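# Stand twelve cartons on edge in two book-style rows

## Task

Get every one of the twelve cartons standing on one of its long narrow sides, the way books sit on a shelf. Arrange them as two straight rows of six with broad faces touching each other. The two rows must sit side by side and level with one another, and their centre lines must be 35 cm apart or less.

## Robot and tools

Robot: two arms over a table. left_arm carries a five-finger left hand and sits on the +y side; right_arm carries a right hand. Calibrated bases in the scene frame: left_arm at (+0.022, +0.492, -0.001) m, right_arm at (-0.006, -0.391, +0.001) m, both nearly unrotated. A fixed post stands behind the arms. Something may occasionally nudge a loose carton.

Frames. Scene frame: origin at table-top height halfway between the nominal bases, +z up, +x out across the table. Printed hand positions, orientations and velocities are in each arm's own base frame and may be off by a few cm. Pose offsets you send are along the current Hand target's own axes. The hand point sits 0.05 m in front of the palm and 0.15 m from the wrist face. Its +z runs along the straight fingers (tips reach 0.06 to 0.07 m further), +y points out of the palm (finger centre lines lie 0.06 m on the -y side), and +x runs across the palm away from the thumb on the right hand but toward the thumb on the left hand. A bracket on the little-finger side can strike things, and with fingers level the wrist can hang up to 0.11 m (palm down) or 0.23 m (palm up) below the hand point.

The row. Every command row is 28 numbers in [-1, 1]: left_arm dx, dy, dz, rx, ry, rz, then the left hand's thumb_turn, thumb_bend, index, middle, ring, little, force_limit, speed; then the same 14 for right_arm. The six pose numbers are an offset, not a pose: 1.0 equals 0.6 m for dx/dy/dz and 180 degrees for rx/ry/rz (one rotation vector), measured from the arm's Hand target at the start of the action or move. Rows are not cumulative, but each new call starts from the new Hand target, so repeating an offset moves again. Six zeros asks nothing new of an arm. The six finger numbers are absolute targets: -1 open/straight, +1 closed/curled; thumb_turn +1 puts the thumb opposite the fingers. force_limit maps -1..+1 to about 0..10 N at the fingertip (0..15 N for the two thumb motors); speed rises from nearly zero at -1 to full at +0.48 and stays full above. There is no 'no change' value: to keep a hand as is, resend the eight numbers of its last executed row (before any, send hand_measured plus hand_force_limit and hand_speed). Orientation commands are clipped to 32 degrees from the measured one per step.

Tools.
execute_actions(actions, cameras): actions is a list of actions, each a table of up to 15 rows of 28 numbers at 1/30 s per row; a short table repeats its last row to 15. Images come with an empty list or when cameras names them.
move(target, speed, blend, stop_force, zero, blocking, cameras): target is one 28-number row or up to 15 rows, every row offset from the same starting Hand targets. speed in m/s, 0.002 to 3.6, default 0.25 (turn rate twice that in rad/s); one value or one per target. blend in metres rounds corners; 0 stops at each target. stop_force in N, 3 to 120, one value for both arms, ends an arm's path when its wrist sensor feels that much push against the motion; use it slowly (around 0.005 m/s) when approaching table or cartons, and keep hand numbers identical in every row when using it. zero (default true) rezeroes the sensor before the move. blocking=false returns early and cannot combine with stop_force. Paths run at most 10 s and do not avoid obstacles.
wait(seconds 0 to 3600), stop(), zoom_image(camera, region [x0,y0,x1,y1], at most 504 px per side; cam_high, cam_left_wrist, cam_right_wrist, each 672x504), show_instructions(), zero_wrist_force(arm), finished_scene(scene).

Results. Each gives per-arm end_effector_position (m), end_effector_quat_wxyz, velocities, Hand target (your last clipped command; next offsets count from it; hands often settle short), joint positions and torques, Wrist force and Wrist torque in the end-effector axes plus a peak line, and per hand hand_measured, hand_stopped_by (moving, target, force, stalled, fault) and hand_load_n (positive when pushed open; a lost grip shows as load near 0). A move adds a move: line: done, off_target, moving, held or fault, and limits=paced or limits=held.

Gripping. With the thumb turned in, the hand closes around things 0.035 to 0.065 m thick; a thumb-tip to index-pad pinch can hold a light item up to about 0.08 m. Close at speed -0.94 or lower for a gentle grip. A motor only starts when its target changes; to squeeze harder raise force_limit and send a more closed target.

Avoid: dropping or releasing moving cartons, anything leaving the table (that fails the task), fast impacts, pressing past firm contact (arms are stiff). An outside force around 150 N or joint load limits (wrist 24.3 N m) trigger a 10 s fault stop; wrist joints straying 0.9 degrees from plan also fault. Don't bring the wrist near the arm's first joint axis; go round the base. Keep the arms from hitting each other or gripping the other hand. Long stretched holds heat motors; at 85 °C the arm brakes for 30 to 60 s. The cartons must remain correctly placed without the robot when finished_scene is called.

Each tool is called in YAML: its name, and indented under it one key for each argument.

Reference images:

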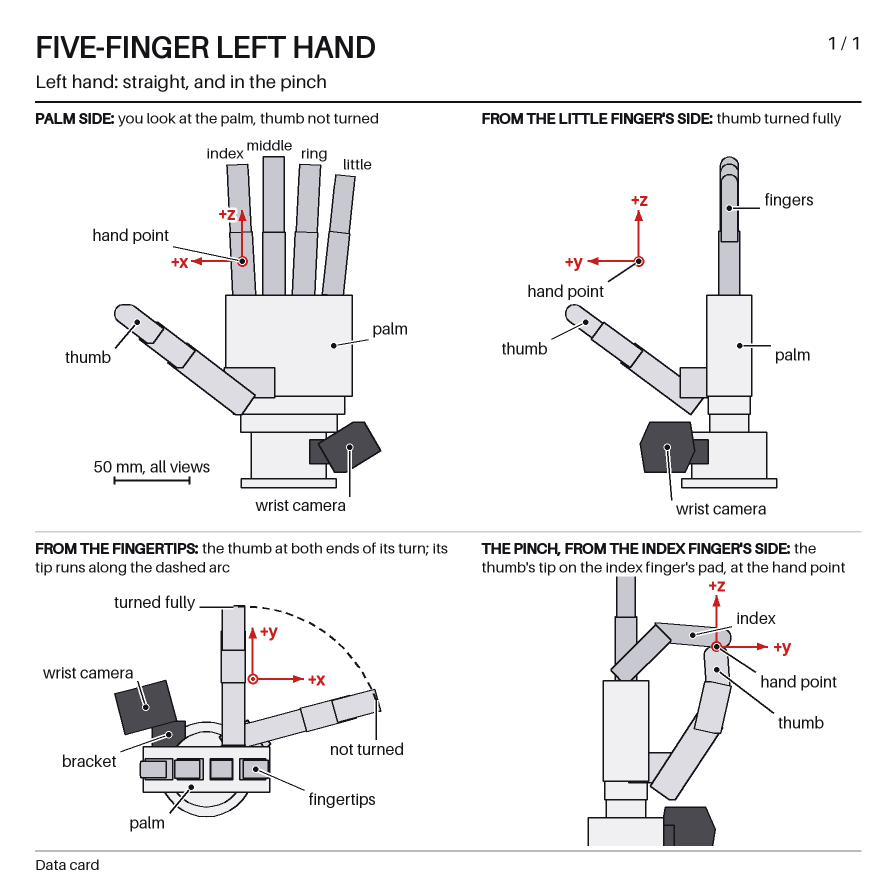

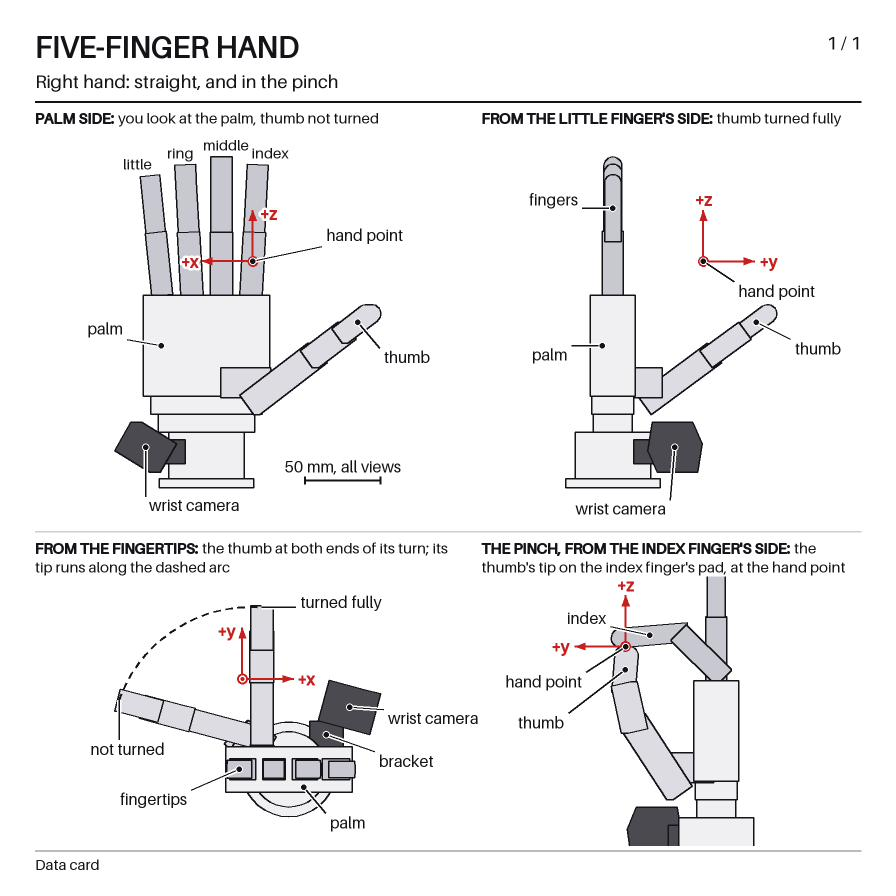

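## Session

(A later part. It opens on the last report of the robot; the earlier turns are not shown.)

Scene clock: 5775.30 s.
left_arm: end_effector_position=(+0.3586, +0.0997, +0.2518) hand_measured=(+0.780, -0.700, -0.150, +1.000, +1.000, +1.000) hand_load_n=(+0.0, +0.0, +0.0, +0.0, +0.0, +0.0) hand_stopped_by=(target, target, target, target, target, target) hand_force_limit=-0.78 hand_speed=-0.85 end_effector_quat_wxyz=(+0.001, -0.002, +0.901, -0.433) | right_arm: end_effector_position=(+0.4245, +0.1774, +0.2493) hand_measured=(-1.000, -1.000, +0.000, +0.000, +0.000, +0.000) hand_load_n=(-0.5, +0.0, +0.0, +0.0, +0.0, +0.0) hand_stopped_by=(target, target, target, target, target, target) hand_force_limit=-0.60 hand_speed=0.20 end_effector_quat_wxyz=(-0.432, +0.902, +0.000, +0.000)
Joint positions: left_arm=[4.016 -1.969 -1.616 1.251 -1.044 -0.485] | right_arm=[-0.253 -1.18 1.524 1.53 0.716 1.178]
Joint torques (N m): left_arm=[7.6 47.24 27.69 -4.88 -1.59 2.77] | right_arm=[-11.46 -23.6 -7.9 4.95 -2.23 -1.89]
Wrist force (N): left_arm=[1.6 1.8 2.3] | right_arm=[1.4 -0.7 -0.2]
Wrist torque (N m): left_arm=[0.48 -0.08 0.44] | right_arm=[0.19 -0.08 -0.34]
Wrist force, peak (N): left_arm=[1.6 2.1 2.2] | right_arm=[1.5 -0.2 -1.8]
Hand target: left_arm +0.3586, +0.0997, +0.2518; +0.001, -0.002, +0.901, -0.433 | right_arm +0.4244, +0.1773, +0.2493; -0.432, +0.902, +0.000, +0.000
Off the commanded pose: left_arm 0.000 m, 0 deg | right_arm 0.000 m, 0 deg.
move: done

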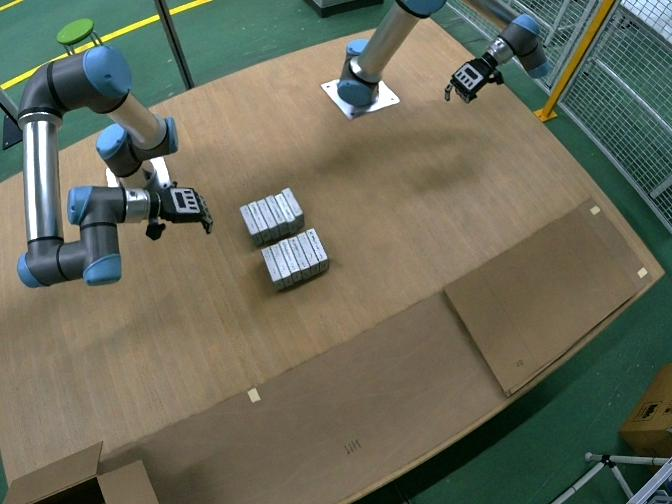

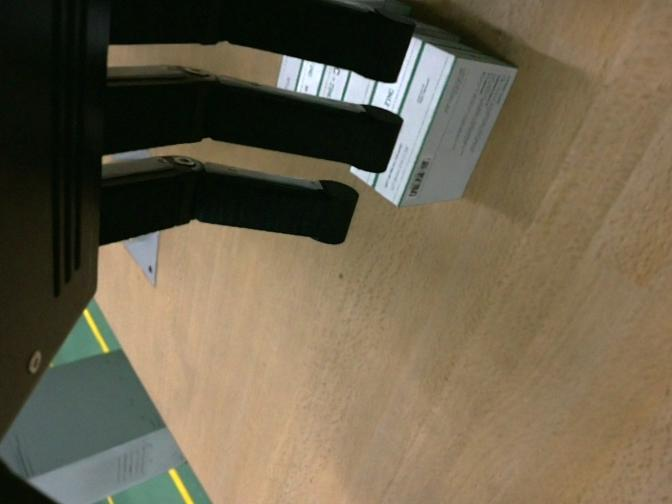

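execute_actions:
  actions: []
  cameras: ["cam_high","cam_right_wrist"]

zoom_image:
  camera: "cam_high"
  region: [220, 180, 360, 310]

Scene clock: 5814.27 s.
left_arm: end_effector_position=(+0.3586, +0.0997, +0.2518) hand_measured=(+0.780, -0.700, -0.150, +1.000, +1.000, +1.000) hand_load_n=(+0.0, +0.0, +0.0, +0.0, +0.0, +0.0) hand_stopped_by=(target, target, target, target, target, target) hand_force_limit=-0.78 hand_speed=-0.85 end_effector_quat_wxyz=(+0.001, -0.002, +0.901, -0.433) | right_arm: end_effector_position=(+0.4244, +0.1773, +0.2493) hand_measured=(-1.000, -1.000, +0.000, +0.000, +0.000, +0.000) hand_load_n=(-0.5, +0.0, +0.0, +0.0, -0.5, +0.0) hand_stopped_by=(target, target, target, target, target, target) hand_force_limit=-0.60 hand_speed=0.20 end_effector_quat_wxyz=(-0.432, +0.902, +0.000, +0.000)
Joint positions: left_arm=[4.016 -1.969 -1.616 1.251 -1.044 -0.485] | right_arm=[-0.253 -1.18 1.524 1.53 0.716 1.178]
Joint velocities: within noise
Joint torques (N m): left_arm=[7.27 46.92 27.96 -4.94 -1.62 2.69] | right_arm=[-12.53 -22.93 -7.43 4.72 0 -1.88]
Wrist force (N): left_arm=[1.2 1.8 2.0] | right_arm=[1.3 -0.8 -0.4]
Wrist torque (N m): left_arm=[0.48 -0.04 0.42] | right_arm=[0.19 -0.05 -0.32]
Wrist force, peak (N): left_arm=[1.5 2.1 2.5] | right_arm=[1.6 -0.7 -0.3]
Hand target: left_arm +0.3586, +0.0997, +0.2518; +0.001, -0.002, +0.901, -0.433 | right_arm +0.4244, +0.1773, +0.2493; -0.432, +0.902, +0.000, +0.000
Off the commanded pose: left_arm 0.000 m, 0 deg | right_arm 0.000 m, 0 deg.
Images, in order (width x height): cam_high 672x504, cam_right_wrist 672x504.

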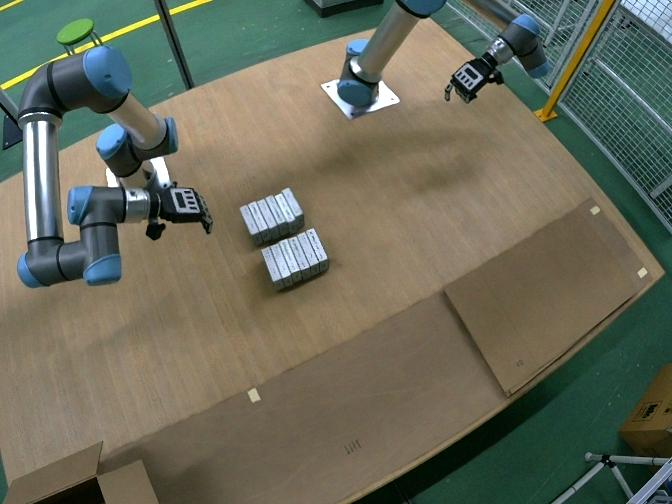

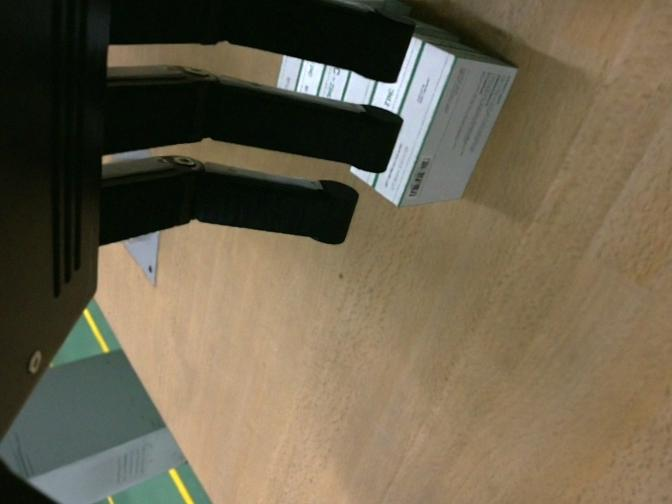

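Scaled by 3.600 from the camera's image (finer frame: 960x720).

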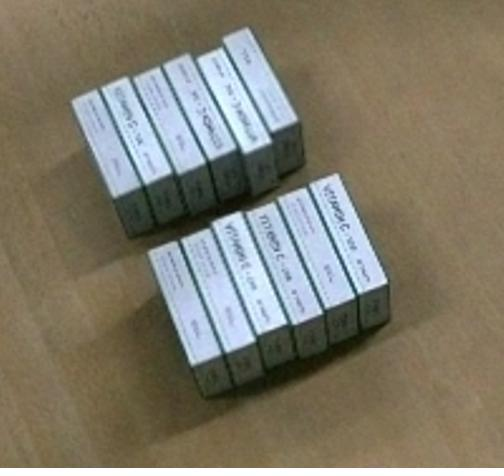

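move:
  target: [0,0,0,0,0,0,0.78,-0.7,-0.15,1,1,1,-0.78,-0.85,0.19,-0.021,0.026,0,0,0,-1,-1,0,0,0,0,-0.6,0.2]
  speed: 0.2
  cameras: ["cam_right_wrist"]

zoom_image:
  camera: "cam_right_wrist"
  region: [200, 100, 600, 400]

Scene clock: 5828.93 s.
left_arm: end_effector_position=(+0.3586, +0.0997, +0.2518) hand_measured=(+0.780, -0.700, -0.150, +1.000, +1.000, +1.000) hand_load_n=(+0.0, +0.0, +0.0, +0.5, +0.0, +0.0) hand_stopped_by=(target, target, target, target, target, target) hand_force_limit=-0.78 hand_speed=-0.85 end_effector_quat_wxyz=(+0.001, -0.002, +0.901, -0.433) | right_arm: end_effector_position=(+0.5384, +0.1975, +0.2493) hand_measured=(-1.000, -1.000, +0.000, +0.000, +0.000, +0.000) hand_load_n=(+0.0, +0.0, +0.0, +0.0, +0.0, +0.0) hand_stopped_by=(target, target, target, target, target, target) hand_force_limit=-0.60 hand_speed=0.20 end_effector_quat_wxyz=(-0.432, +0.902, +0.000, +0.000) end_effector_velocity=(+0.002, -0.001, +0.000) end_effector_angular_velocity=(+0.000, -0.003, -0.001)
Joint positions: left_arm=[4.016 -1.969 -1.616 1.251 -1.044 -0.485] | right_arm=[-0.165 -0.896 1.054 1.616 0.694 1.309]
Joint velocities: left_arm=[within noise] | right_arm=[-0.001 0.002 -0.005 0 0 0]
Joint torques (N m): left_arm=[7.61 46.95 27.85 -4.98 -1.61 2.75] | right_arm=[-12.77 -31.2 -24.31 1.95 -1.48 -0.06]
Wrist force (N): left_arm=[1.3 2.0 2.1] | right_arm=[1.4 -0.9 -0.5]
Wrist torque (N m): left_arm=[0.51 -0.05 0.42] | right_arm=[0.17 -0.07 -0.18]
Wrist force, peak (N): left_arm=[1.5 2.2 2.3] | right_arm=[2.8 -1.1 0.0]
Hand target: left_arm +0.3586, +0.0997, +0.2518; +0.001, -0.002, +0.901, -0.433 | right_arm +0.5384, +0.1974, +0.2493; -0.432, +0.902, +0.000, +0.000
Off the commanded pose: left_arm 0.000 m, 0 deg | right_arm 0.000 m, 0 deg.
move: done

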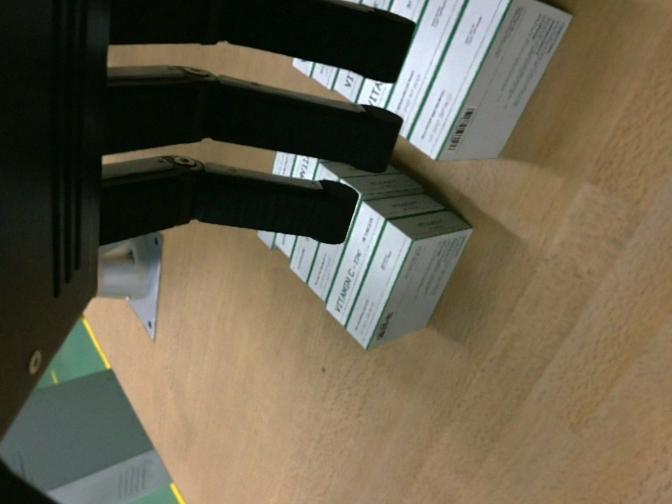

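Scaled by 1.260 from the camera's image (finer frame: 960x720).

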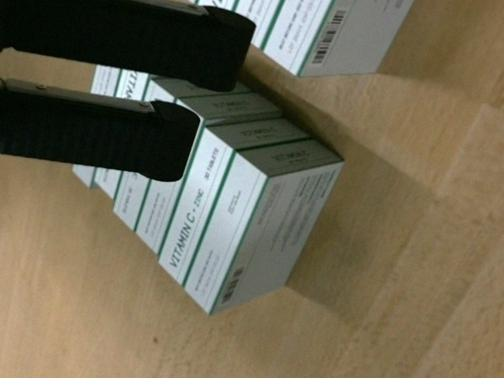

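move:
  target: [0,0,0,0,0,0,0.78,-0.7,-0.15,1,1,1,-0.78,-0.85,0,-0.031,0.039,0,0,0,-1,-1,0,1,1,1,-0.6,0.2]
  speed: 0.2
  cameras: ["cam_right_wrist"]

zoom_image:
  camera: "cam_right_wrist"
  region: [200, 150, 600, 450]

Scene clock: 5901.63 s.
left_arm: end_effector_position=(+0.3586, +0.0997, +0.2518) hand_measured=(+0.780, -0.700, -0.150, +1.000, +1.000, +1.000) hand_load_n=(+0.0, +0.0, +0.0, +0.5, +0.0, +0.0) hand_stopped_by=(target, target, target, target, target, target) hand_force_limit=-0.78 hand_speed=-0.85 end_effector_quat_wxyz=(+0.001, -0.002, +0.901, -0.433) | right_arm: end_effector_position=(+0.5384, +0.2272, +0.2491) hand_measured=(-1.000, -1.000, +0.000, +1.000, +1.000, +1.000) hand_load_n=(+0.0, +0.0, +0.0, +0.0, +0.0, +0.0) hand_stopped_by=(target, target, target, target, target, target) hand_force_limit=-0.60 hand_speed=0.20 end_effector_quat_wxyz=(-0.432, +0.902, +0.000, -0.001)
Joint positions: left_arm=[4.016 -1.969 -1.616 1.251 -1.044 -0.485] | right_arm=[-0.112 -0.888 1.024 1.575 0.685 1.391]
Joint torques (N m): left_arm=[7.75 47.52 27.67 -4.89 -1.56 2.69] | right_arm=[10.76 -48.95 -15.53 1.61 -0.83 2.1]
Wrist force (N): left_arm=[1.3 1.9 1.7] | right_arm=[1.3 -0.9 0.0]
Wrist torque (N m): left_arm=[0.52 -0.05 0.41] | right_arm=[0.14 -0.07 -0.20]
Wrist force, peak (N): left_arm=[1.5 2.1 2.2] | right_arm=[1.2 -2.3 1.4]
Hand target: left_arm +0.3586, +0.0997, +0.2518; +0.001, -0.002, +0.901, -0.433 | right_arm +0.5384, +0.2273, +0.2491; -0.432, +0.902, +0.000, +0.000
Off the commanded pose: left_arm 0.000 m, 0 deg | right_arm 0.000 m, 0 deg.
move: done

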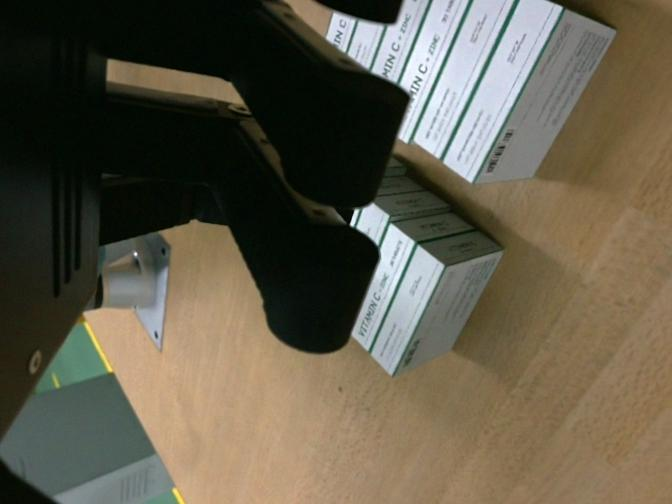

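Scaled by 1.260 from the camera's image (finer frame: 960x720).

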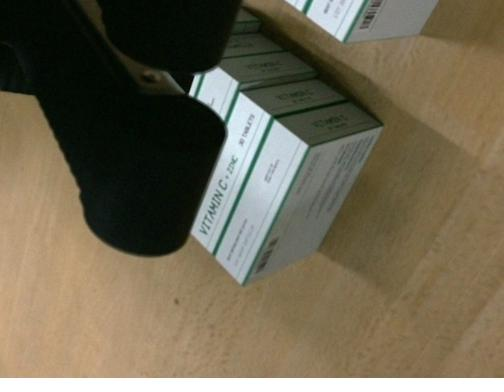

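move:
  target: [0,0,0,0,0,0,0.78,-0.7,-0.15,1,1,1,-0.78,-0.85,-0.083,-0.1375,0.1716,0,0,0,-1,-1,0,1,1,1,-0.6,0.2]
  speed: 0.2
  cameras: ["cam_right_wrist","cam_high"]

zoom_image:
  camera: "cam_right_wrist"
  region: [300, 100, 672, 380]

Scene clock: 5917.97 s.
left_arm: end_effector_position=(+0.3586, +0.0997, +0.2518) hand_measured=(+0.780, -0.700, -0.150, +1.000, +1.000, +1.000) hand_load_n=(+0.0, +0.0, +0.0, +0.0, +0.0, +0.0) hand_stopped_by=(target, target, target, target, target, target) hand_force_limit=-0.78 hand_speed=-0.85 end_effector_quat_wxyz=(+0.001, -0.002, +0.901, -0.433) | right_arm: end_effector_position=(+0.4885, +0.3591, +0.2491) hand_measured=(-1.000, -1.000, +0.000, +1.000, +1.000, +1.000) hand_load_n=(-0.5, +0.0, +0.0, +0.0, +0.0, +0.0) hand_stopped_by=(target, target, target, target, target, target) hand_force_limit=-0.60 hand_speed=0.20 end_effector_quat_wxyz=(-0.432, +0.902, +0.000, +0.000)
Joint positions: left_arm=[4.016 -1.969 -1.616 1.251 -1.044 -0.485] | right_arm=[0.129 -0.944 1.042 1.316 0.687 1.774]
Joint torques (N m): left_arm=[7.72 46.95 27.65 -4.87 -1.56 2.65] | right_arm=[10.96 -32.24 -8.99 0.99 -3.08 2.29]
Wrist force (N): left_arm=[1.3 2.0 2.5] | right_arm=[1.2 -0.9 -0.2]
Wrist torque (N m): left_arm=[0.48 -0.03 0.41] | right_arm=[0.16 -0.06 -0.21]
Wrist force, peak (N): left_arm=[1.3 2.0 2.5] | right_arm=[2.1 0.2 -1.6]
Hand target: left_arm +0.3586, +0.0997, +0.2518; +0.001, -0.002, +0.901, -0.433 | right_arm +0.4885, +0.3592, +0.2490; -0.432, +0.902, +0.000, +0.000
Off the commanded pose: left_arm 0.000 m, 0 deg | right_arm 0.000 m, 0 deg.
move: done
Images, in order (width x height): cam_high 672x504, cam_right_wrist 672x504.

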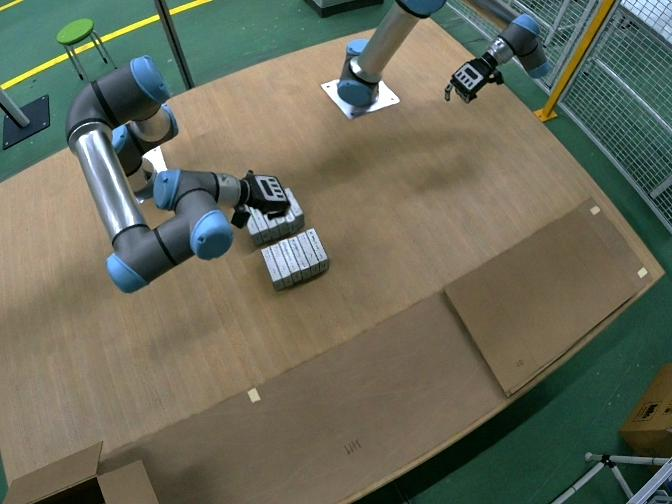

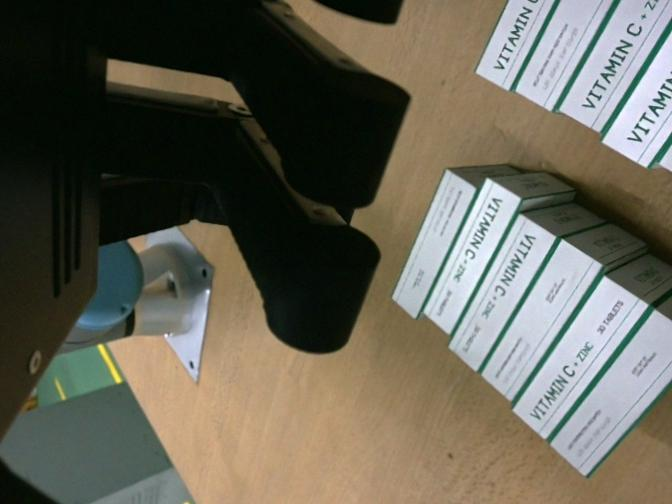

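Scaled by 1.355 from the camera's image (finer frame: 960x720).

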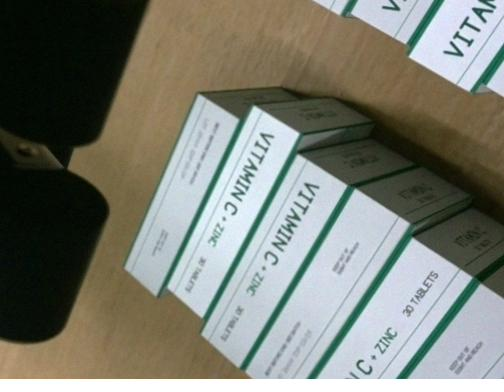

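move:
  target:
    - [0,0,0,0,0,0,0.78,-0.7,-0.15,1,1,1,-0.78,-0.85,-0.0175,-0.0348,0.0434,0,0,0,-1,-1,0,1,1,1,-0.6,0.2]
    - [0,0,0,0,0,0,0.78,-0.7,-0.15,1,1,1,-0.78,-0.85,-0.0175,0.164,0.203,0,0,0,-1,-1,0,1,1,1,-0.6,0.2]
  speed: [0.15,0.1]
  cameras: ["cam_right_wrist","cam_high"]

zoom_image:
  camera: "cam_right_wrist"
  region: [200, 100, 600, 400]

Scene clock: 5976.17 s.
left_arm: end_effector_position=(+0.3586, +0.0997, +0.2518) hand_measured=(+0.780, -0.700, -0.150, +1.000, +1.000, +1.000) hand_load_n=(+0.0, +0.0, +0.0, +0.0, +0.5, +0.0) hand_stopped_by=(target, target, target, target, target, target) hand_force_limit=-0.78 hand_speed=-0.85 end_effector_quat_wxyz=(+0.001, -0.002, +0.901, -0.433) | right_arm: end_effector_position=(+0.4778, +0.3926, +0.0960) hand_measured=(-1.000, -1.000, +0.000, +1.000, +1.000, +1.000) hand_load_n=(+0.0, +0.0, +0.0, +0.0, +0.0, +0.0) hand_stopped_by=(target, target, target, target, target, target) hand_force_limit=-0.60 hand_speed=0.20 end_effector_quat_wxyz=(-0.432, +0.902, +0.000, -0.001)
Joint positions: left_arm=[4.016 -1.969 -1.616 1.251 -1.044 -0.485] | right_arm=[0.193 -0.844 1.257 0.925 0.699 1.872]
Joint torques (N m): left_arm=[7.66 46.79 27.91 -4.86 -1.57 2.69] | right_arm=[13.22 -44.66 -22.16 2.49 -3.07 1.46]
Wrist force (N): left_arm=[1.1 1.9 2.2] | right_arm=[1.4 -0.6 -0.2]
Wrist torque (N m): left_arm=[0.49 -0.02 0.41] | right_arm=[0.22 -0.07 -0.20]
Wrist force, peak (N): left_arm=[1.7 1.9 2.4] | right_arm=[1.2 -1.8 -1.0]
Hand target: left_arm +0.3586, +0.0997, +0.2518; +0.001, -0.002, +0.901, -0.433 | right_arm +0.4779, +0.3926, +0.0960; -0.432, +0.902, +0.000, +0.000
Off the commanded pose: left_arm 0.000 m, 0 deg | right_arm 0.000 m, 0 deg.
move: done
Images, in order (width x height): cam_high 672x504, cam_right_wrist 672x504.

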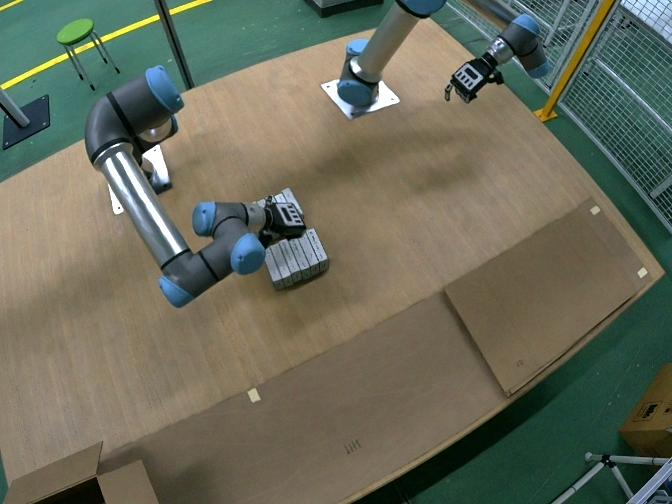

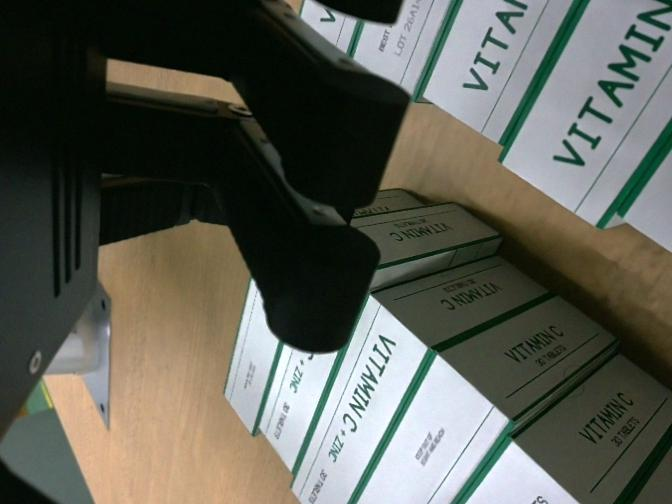

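Scaled by 1.260 from the camera's image (finer frame: 960x720).

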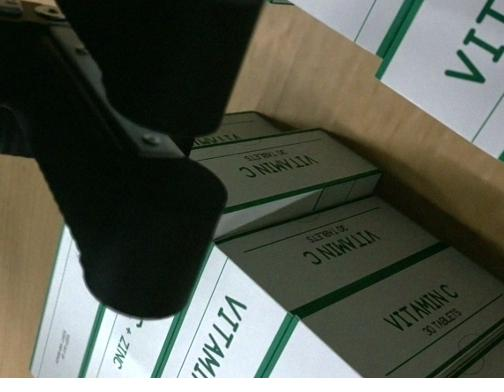

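move:
  target: [0,0,0,0,0,0,0.78,-0.7,-0.15,1,1,1,-0.78,-0.85,0,0.039,0.03125,0,0,0,-1,-1,0,1,1,1,-0.6,0.2]
  speed: 0.02
  stop_force: 4
  cameras: ["cam_right_wrist"]

zoom_image:
  camera: "cam_right_wrist"
  region: [200, 150, 600, 450]

Scene clock: 5993.93 s.
left_arm: end_effector_position=(+0.3586, +0.0997, +0.2518) hand_measured=(+0.780, -0.700, -0.150, +1.000, +1.000, +1.000) hand_load_n=(+0.0, +0.0, +0.0, +0.0, +0.5, +0.0) hand_stopped_by=(target, target, target, target, target, target) hand_force_limit=-0.78 hand_speed=-0.85 end_effector_quat_wxyz=(+0.001, -0.002, +0.901, -0.433) | right_arm: end_effector_position=(+0.4778, +0.3925, +0.0660) hand_measured=(-1.000, -1.000, +0.000, +1.000, +1.000, +1.000) hand_load_n=(+0.0, +0.0, +0.0, +0.0, +0.0, +0.0) hand_stopped_by=(target, target, target, target, target, target) hand_force_limit=-0.60 hand_speed=0.20 end_effector_quat_wxyz=(-0.432, +0.902, +0.000, +0.000)
Joint positions: left_arm=[4.016 -1.969 -1.616 1.251 -1.044 -0.485] | right_arm=[0.193 -0.812 1.285 0.866 0.699 1.872]
Joint torques (N m): left_arm=[7.67 46.78 27.84 -4.88 -1.49 2.54] | right_arm=[-12.25 -50.83 -23.51 4.49 -3.08 -0.14]
Wrist force (N): left_arm=[1.2 1.9 2.1] | right_arm=[1.1 -0.2 0.1]
Wrist torque (N m): left_arm=[0.49 -0.03 0.41] | right_arm=[0.25 -0.04 -0.20]
Wrist force, peak (N): left_arm=[1.4 2.0 2.5] | right_arm=[1.7 -0.6 -0.3]
Hand target: left_arm +0.3586, +0.0997, +0.2518; +0.001, -0.002, +0.901, -0.433 | right_arm +0.4778, +0.3925, +0.0660; -0.432, +0.902, +0.000, +0.000
Off the commanded pose: left_arm 0.000 m, 0 deg | right_arm 0.000 m, 0 deg.
move: done

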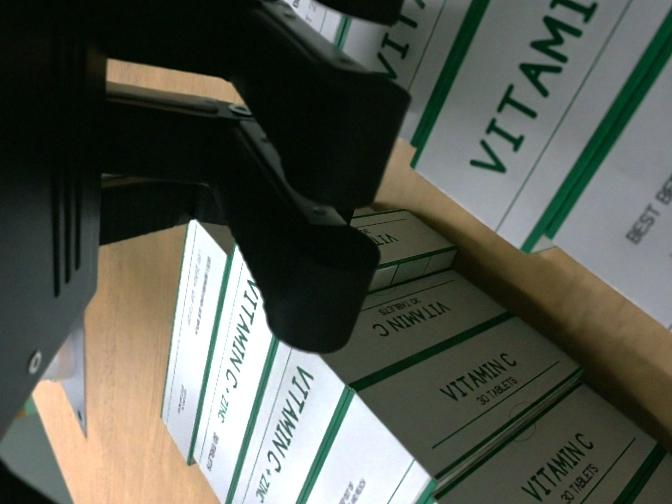

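Scaled by 1.260 from the camera's image (finer frame: 960x720).

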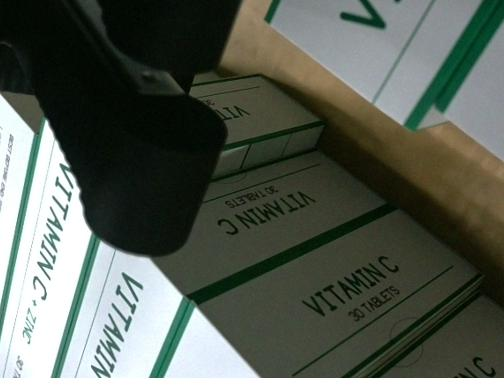

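move:
  target: [0,0,0,0,0,0,0.78,-0.7,-0.15,1,1,1,-0.78,-0.85,-0.0197,0,0,0,0,0,-1,-1,0,1,1,1,-0.6,0.2]
  speed: 0.015
  stop_force: 4
  cameras: ["cam_right_wrist"]

zoom_image:
  camera: "cam_right_wrist"
  region: [200, 150, 600, 450]

Scene clock: 6008.10 s.
left_arm: end_effector_position=(+0.3586, +0.0997, +0.2518) hand_measured=(+0.780, -0.700, -0.150, +1.000, +1.000, +1.000) hand_load_n=(+0.0, +0.0, +0.0, +0.0, +0.0, +0.5) hand_stopped_by=(target, target, target, target, target, target) hand_force_limit=-0.78 hand_speed=-0.85 end_effector_quat_wxyz=(+0.001, -0.002, +0.901, -0.433) | right_arm: end_effector_position=(+0.4660, +0.3926, +0.0660) hand_measured=(-1.000, -1.000, +0.000, +1.000, +1.000, +1.000) hand_load_n=(+0.0, +0.0, +0.0, +0.0, +0.5, +0.0) hand_stopped_by=(target, target, target, target, target, target) hand_force_limit=-0.60 hand_speed=0.20 end_effector_quat_wxyz=(-0.432, +0.902, +0.000, +0.000)
Joint positions: left_arm=[4.016 -1.969 -1.616 1.251 -1.044 -0.485] | right_arm=[0.197 -0.837 1.328 0.842 0.7 1.878]
Joint torques (N m): left_arm=[7.9 46.8 27.72 -4.87 -1.55 2.55] | right_arm=[-0.95 -33.81 -23.85 4.36 -0.31 -1.31]
Wrist force (N): left_arm=[1.4 1.6 2.3] | right_arm=[1.1 -0.4 -0.3]
Wrist torque (N m): left_arm=[0.44 -0.05 0.43] | right_arm=[0.25 -0.03 -0.34]
Wrist force, peak (N): left_arm=[1.4 2.2 2.3] | right_arm=[1.8 -0.7 -0.2]
Hand target: left_arm +0.3586, +0.0997, +0.2518; +0.001, -0.002, +0.901, -0.433 | right_arm +0.4660, +0.3925, +0.0660; -0.432, +0.902, +0.000, +0.000
Off the commanded pose: left_arm 0.000 m, 0 deg | right_arm 0.000 m, 0 deg.
move: done

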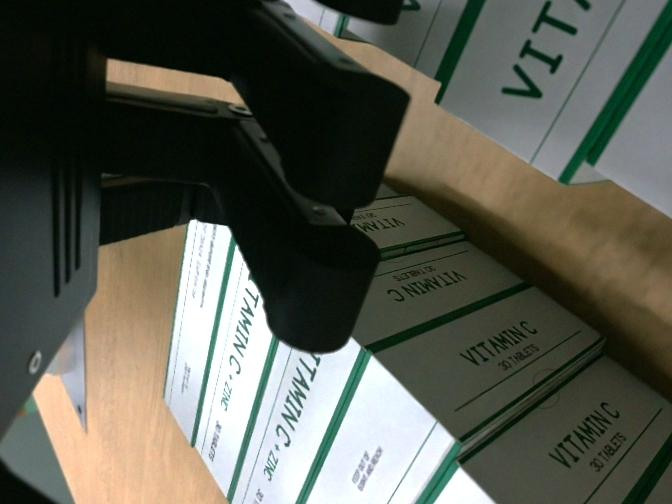

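Scaled by 1.260 from the camera's image (finer frame: 960x720).

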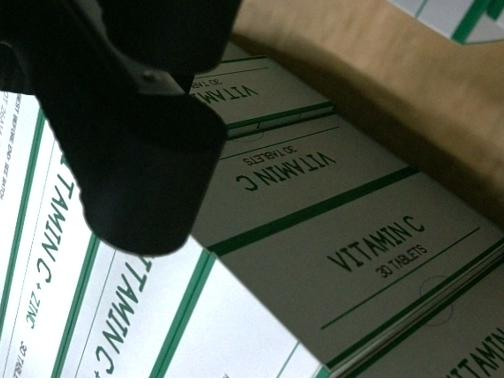

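zoom_image:
  camera: "cam_right_wrist"
  region: [340, 180, 500, 300]

Scaled by 3.150 from the camera's image (finer frame: 960x720).

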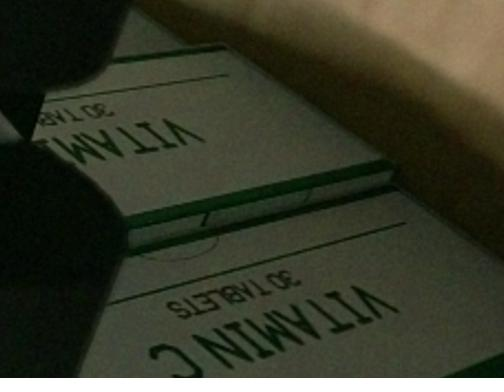

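move:
  target: [0,0,0,0,0,0,0.78,-0.7,-0.15,1,1,1,-0.78,-0.85,-0.002,0,0,0,0,0,-1,-1,0,1,1,1,-0.6,0.2]
  speed: 0.015
  cameras: ["cam_right_wrist"]

zoom_image:
  camera: "cam_right_wrist"
  region: [340, 180, 500, 300]

Scene clock: 6039.33 s.
left_arm: end_effector_position=(+0.3586, +0.0997, +0.2518) hand_measured=(+0.780, -0.700, -0.150, +1.000, +1.000, +1.000) hand_load_n=(+0.0, +0.0, +0.0, +0.0, +0.0, +0.0) hand_stopped_by=(target, target, target, target, target, target) hand_force_limit=-0.78 hand_speed=-0.85 end_effector_quat_wxyz=(+0.001, -0.002, +0.901, -0.433) | right_arm: end_effector_position=(+0.4648, +0.3925, +0.0661) hand_measured=(-1.000, -1.000, +0.000, +1.000, +1.000, +1.000) hand_load_n=(-0.5, +0.0, +0.5, +0.0, +0.0, +0.0) hand_stopped_by=(target, target, target, target, target, target) hand_force_limit=-0.60 hand_speed=0.20 end_effector_quat_wxyz=(-0.432, +0.902, +0.000, +0.000)
Joint positions: left_arm=[4.016 -1.969 -1.616 1.251 -1.044 -0.485] | right_arm=[0.197 -0.84 1.333 0.839 0.7 1.879]
Joint torques (N m): left_arm=[7.65 46.71 27.66 -4.91 -1.55 2.57] | right_arm=[13.04 -34.1 -23.78 4.13 0.36 2.07]
Wrist force (N): left_arm=[1.5 1.7 1.9] | right_arm=[1.4 -0.3 0.1]
Wrist torque (N m): left_arm=[0.48 -0.08 0.43] | right_arm=[0.24 -0.05 -0.33]
Wrist force, peak (N): left_arm=[1.5 2.2 2.3] | right_arm=[1.9 -0.9 -0.1]
Hand target: left_arm +0.3586, +0.0997, +0.2518; +0.001, -0.002, +0.901, -0.433 | right_arm +0.4648, +0.3925, +0.0660; -0.432, +0.902, +0.000, +0.000
Off the commanded pose: left_arm 0.000 m, 0 deg | right_arm 0.000 m, 0 deg.
move: done

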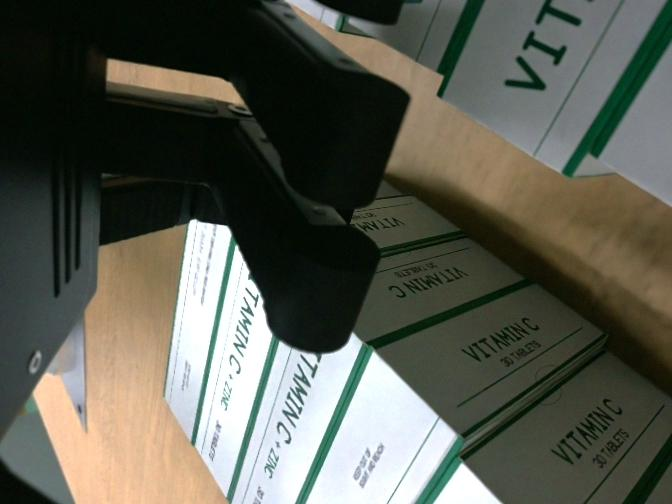

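Scaled by 3.150 from the camera's image (finer frame: 960x720).

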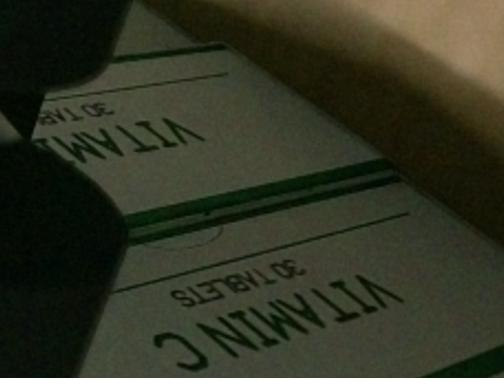

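move:
  target:
    - [0,0,0,0,0,0,0.78,-0.7,-0.15,1,1,1,-0.78,-0.85,0.018,0,0,0,0,0,-1,-1,0,1,1,1,-0.6,0.2]
    - [0,0,0,0,0,0,0.78,-0.7,-0.15,1,1,1,-0.78,-0.85,0.018,-0.238,-0.1906,0,0,0,-1,-1,0,1,1,1,-0.6,0.2]
    - [0,0,0,0,0,0,0.78,-0.7,-0.15,1,1,1,-0.78,-0.85,0.0395,-0.2036,-0.2334,0,0,0,-1,-1,0,1,1,1,-0.6,0.2]
  speed: [0.04,0.12,0.15]
  cameras: ["cam_right_wrist"]

zoom_image:
  camera: "cam_right_wrist"
  region: [300, 100, 672, 380]

Scene clock: 6053.50 s.
left_arm: end_effector_position=(+0.3586, +0.0997, +0.2518) hand_measured=(+0.780, -0.700, -0.150, +1.000, +1.000, +1.000) hand_load_n=(+0.0, +0.0, +0.0, +0.0, +0.5, +0.0) hand_stopped_by=(target, target, target, target, target, target) hand_force_limit=-0.78 hand_speed=-0.85 end_effector_quat_wxyz=(+0.001, -0.002, +0.901, -0.433) | right_arm: end_effector_position=(+0.4886, +0.3599, +0.2489) hand_measured=(-1.000, -1.000, +0.000, +1.000, +1.000, +1.000) hand_load_n=(+0.0, +0.0, +0.0, +0.0, +0.0, +0.0) hand_stopped_by=(target, target, target, target, target, target) hand_force_limit=-0.60 hand_speed=0.20 end_effector_quat_wxyz=(-0.432, +0.902, +0.000, -0.001)
Joint positions: left_arm=[4.016 -1.969 -1.616 1.251 -1.044 -0.485] | right_arm=[0.13 -0.943 1.04 1.315 0.687 1.776]
Joint torques (N m): left_arm=[7.78 46.95 27.5 -4.94 -1.64 2.49] | right_arm=[-5.81 -48.12 -25.27 2.93 0.61 -1.76]
Wrist force (N): left_arm=[1.3 1.8 2.0] | right_arm=[1.1 -0.8 -0.4]
Wrist torque (N m): left_arm=[0.47 -0.06 0.42] | right_arm=[0.19 -0.05 -0.37]
Wrist force, peak (N): left_arm=[1.4 2.0 2.6] | right_arm=[1.8 0.1 -1.3]
Hand target: left_arm +0.3586, +0.0997, +0.2518; +0.001, -0.002, +0.901, -0.433 | right_arm +0.4887, +0.3599, +0.2490; -0.432, +0.902, +0.000, +0.000
Off the commanded pose: left_arm 0.000 m, 0 deg | right_arm 0.000 m, 0 deg.
move: done

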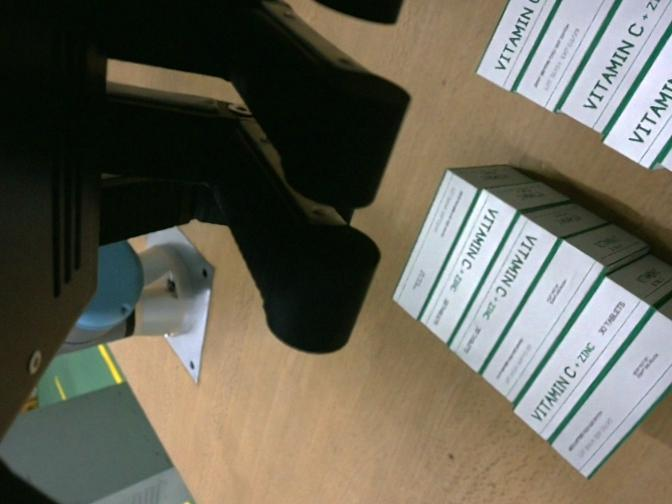

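Scaled by 1.355 from the camera's image (finer frame: 960x720).

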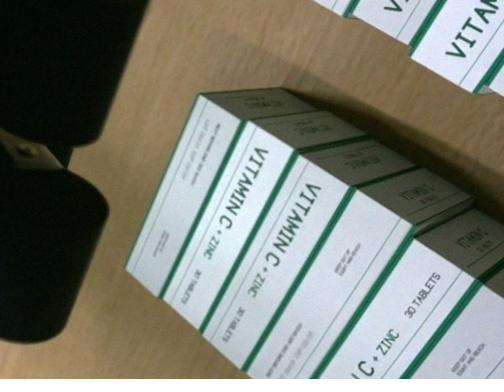

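move:
  target: [0,0,0,0,0,0,0.78,-0.7,-0.15,1,1,1,-0.78,-0.85,0.2667,0,0,0,0,0,-1,-1,0,1,1,1,-0.6,0.2]
  speed: 0.2
  cameras: ["cam_right_wrist"]

Scene clock: 6062.27 s.
left_arm: end_effector_position=(+0.3586, +0.0997, +0.2518) hand_measured=(+0.780, -0.700, -0.150, +1.000, +1.000, +1.000) hand_load_n=(+0.0, +0.0, +0.5, +0.0, +0.0, +0.0) hand_stopped_by=(target, target, target, target, target, target) hand_force_limit=-0.78 hand_speed=-0.85 end_effector_quat_wxyz=(+0.001, -0.002, +0.901, -0.433) | right_arm: end_effector_position=(+0.6472, +0.3597, +0.2483) hand_measured=(-1.000, -1.000, +0.000, +1.000, +1.000, +1.000) hand_load_n=(+0.0, +0.0, +0.0, +0.0, +0.0, +0.0) hand_stopped_by=(target, target, target, target, target, target) hand_force_limit=-0.60 hand_speed=0.20 end_effector_quat_wxyz=(-0.460, +0.886, -0.015, +0.058) end_effector_velocity=(+0.001, +0.000, -0.001) end_effector_angular_velocity=(+0.000, -0.005, +0.000)
Joint positions: left_arm=[4.016 -1.969 -1.616 1.251 -1.044 -0.485] | right_arm=[0.084 -0.407 0.035 1.63 0.643 1.847]
Joint velocities: left_arm=[within noise] | right_arm=[0 0 0 -0.005 0 0]
Joint torques (N m): left_arm=[7.73 46.54 27.8 -4.82 -1.48 2.36] | right_arm=[-12.96 -50.34 -12 0.3 -2.42 -0.64]
Wrist force (N): left_arm=[1.3 2.1 2.1] | right_arm=[1.1 -0.8 -0.4]
Wrist torque (N m): left_arm=[0.52 -0.05 0.41] | right_arm=[0.21 -0.02 -0.24]
Wrist force, peak (N): left_arm=[1.6 1.8 2.4] | right_arm=[2.6 -0.5 -0.6]
Hand target: left_arm +0.3586, +0.0997, +0.2518; +0.001, -0.002, +0.901, -0.433 | right_arm +0.6487, +0.3600, +0.2489; -0.432, +0.902, +0.000, +0.000
Off the commanded pose: left_arm 0.000 m, 0 deg | right_arm 0.002 m, 8 deg.
elbow stopped short (right arm): the move would have taken joint 3 (elbow) straighter than the controller allows.
elbow read too straight (right arm): the controller reads joint 3 (elbow) straighter than it allows; while it does, the hand can move without a command.
move: off_target (right_arm)

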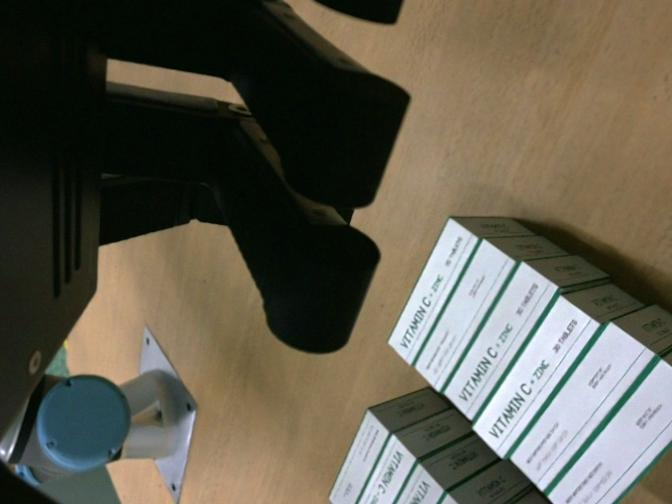

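move:
  target:
    - [0,0,0,0,0,0,0.78,-0.7,-0.15,1,1,1,-0.78,-0.85,-0.2667,0,0,0,0,0,-1,-1,0,1,1,1,-0.6,0.2]
    - [0,0,0,0,0,0,0.78,-0.7,-0.15,1,1,1,-0.78,-0.85,-0.3667,0.1875,-0.234,0,0,0,-1,-1,0,1,1,1,-0.6,0.2]
  speed: [0.12,0.25]
  blend: [0.03,0]
  cameras: ["cam_high"]

zoom_image:
  camera: "cam_high"
  region: [220, 180, 360, 310]

Scene clock: 6073.27 s.
left_arm: end_effector_position=(+0.3586, +0.0997, +0.2518) hand_measured=(+0.780, -0.700, -0.150, +1.000, +1.000, +1.000) hand_load_n=(+0.0, +0.0, +0.0, +0.0, +0.0, +0.0) hand_stopped_by=(target, target, target, target, target, target) hand_force_limit=-0.78 hand_speed=-0.85 end_effector_quat_wxyz=(+0.001, -0.002, +0.901, -0.433) | right_arm: end_effector_position=(+0.4289, +0.1800, +0.2492) hand_measured=(-1.000, -1.000, +0.000, +1.000, +1.000, +1.000) hand_load_n=(-0.5, +0.0, +0.0, +0.5, +0.0, +0.0) hand_stopped_by=(target, target, target, target, target, target) hand_force_limit=-0.60 hand_speed=0.20 end_effector_quat_wxyz=(-0.432, +0.902, +0.000, +0.000) end_effector_velocity=(+0.000, -0.001, +0.000) end_effector_angular_velocity=(+0.000, -0.003, +0.002)
Joint positions: left_arm=[4.016 -1.969 -1.616 1.251 -1.044 -0.485] | right_arm=[-0.245 -1.169 1.507 1.528 0.713 1.19]
Joint velocities: left_arm=[within noise] | right_arm=[-0.001 0 0 0 0 -0.005]
Joint torques (N m): left_arm=[7.57 46.86 27.5 -4.85 -1.48 2.49] | right_arm=[-12.98 -35.54 -8.72 4.37 -1.52 -1.97]
Wrist force (N): left_arm=[1.5 1.7 1.8] | right_arm=[1.1 -0.6 -0.3]
Wrist torque (N m): left_arm=[0.50 -0.08 0.44] | right_arm=[0.23 -0.03 -0.32]
Wrist force, peak (N): left_arm=[1.4 2.1 2.5] | right_arm=[2.4 -0.4 -0.5]
Hand target: left_arm +0.3586, +0.0997, +0.2518; +0.001, -0.002, +0.901, -0.433 | right_arm +0.4288, +0.1799, +0.2492; -0.432, +0.902, +0.000, +0.000
Off the commanded pose: left_arm 0.000 m, 0 deg | right_arm 0.000 m, 0 deg.
move: done

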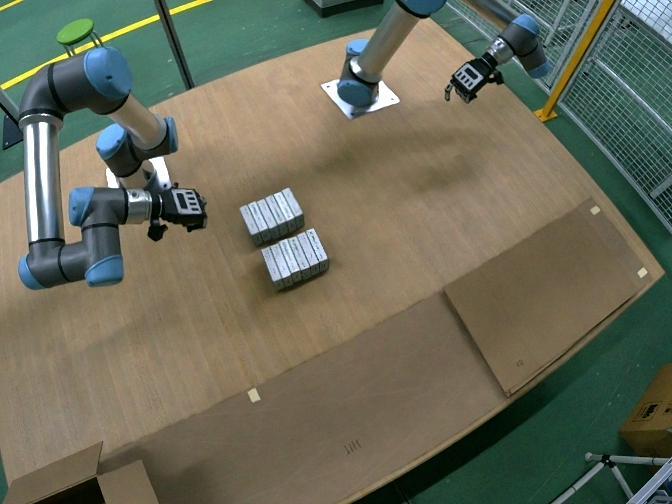

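Scaled by 3.600 from the camera's image (finer frame: 960x720).

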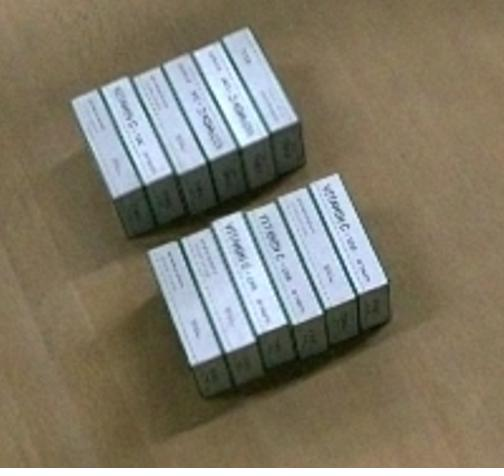

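finished_scene:

The scene is finished: the task was done.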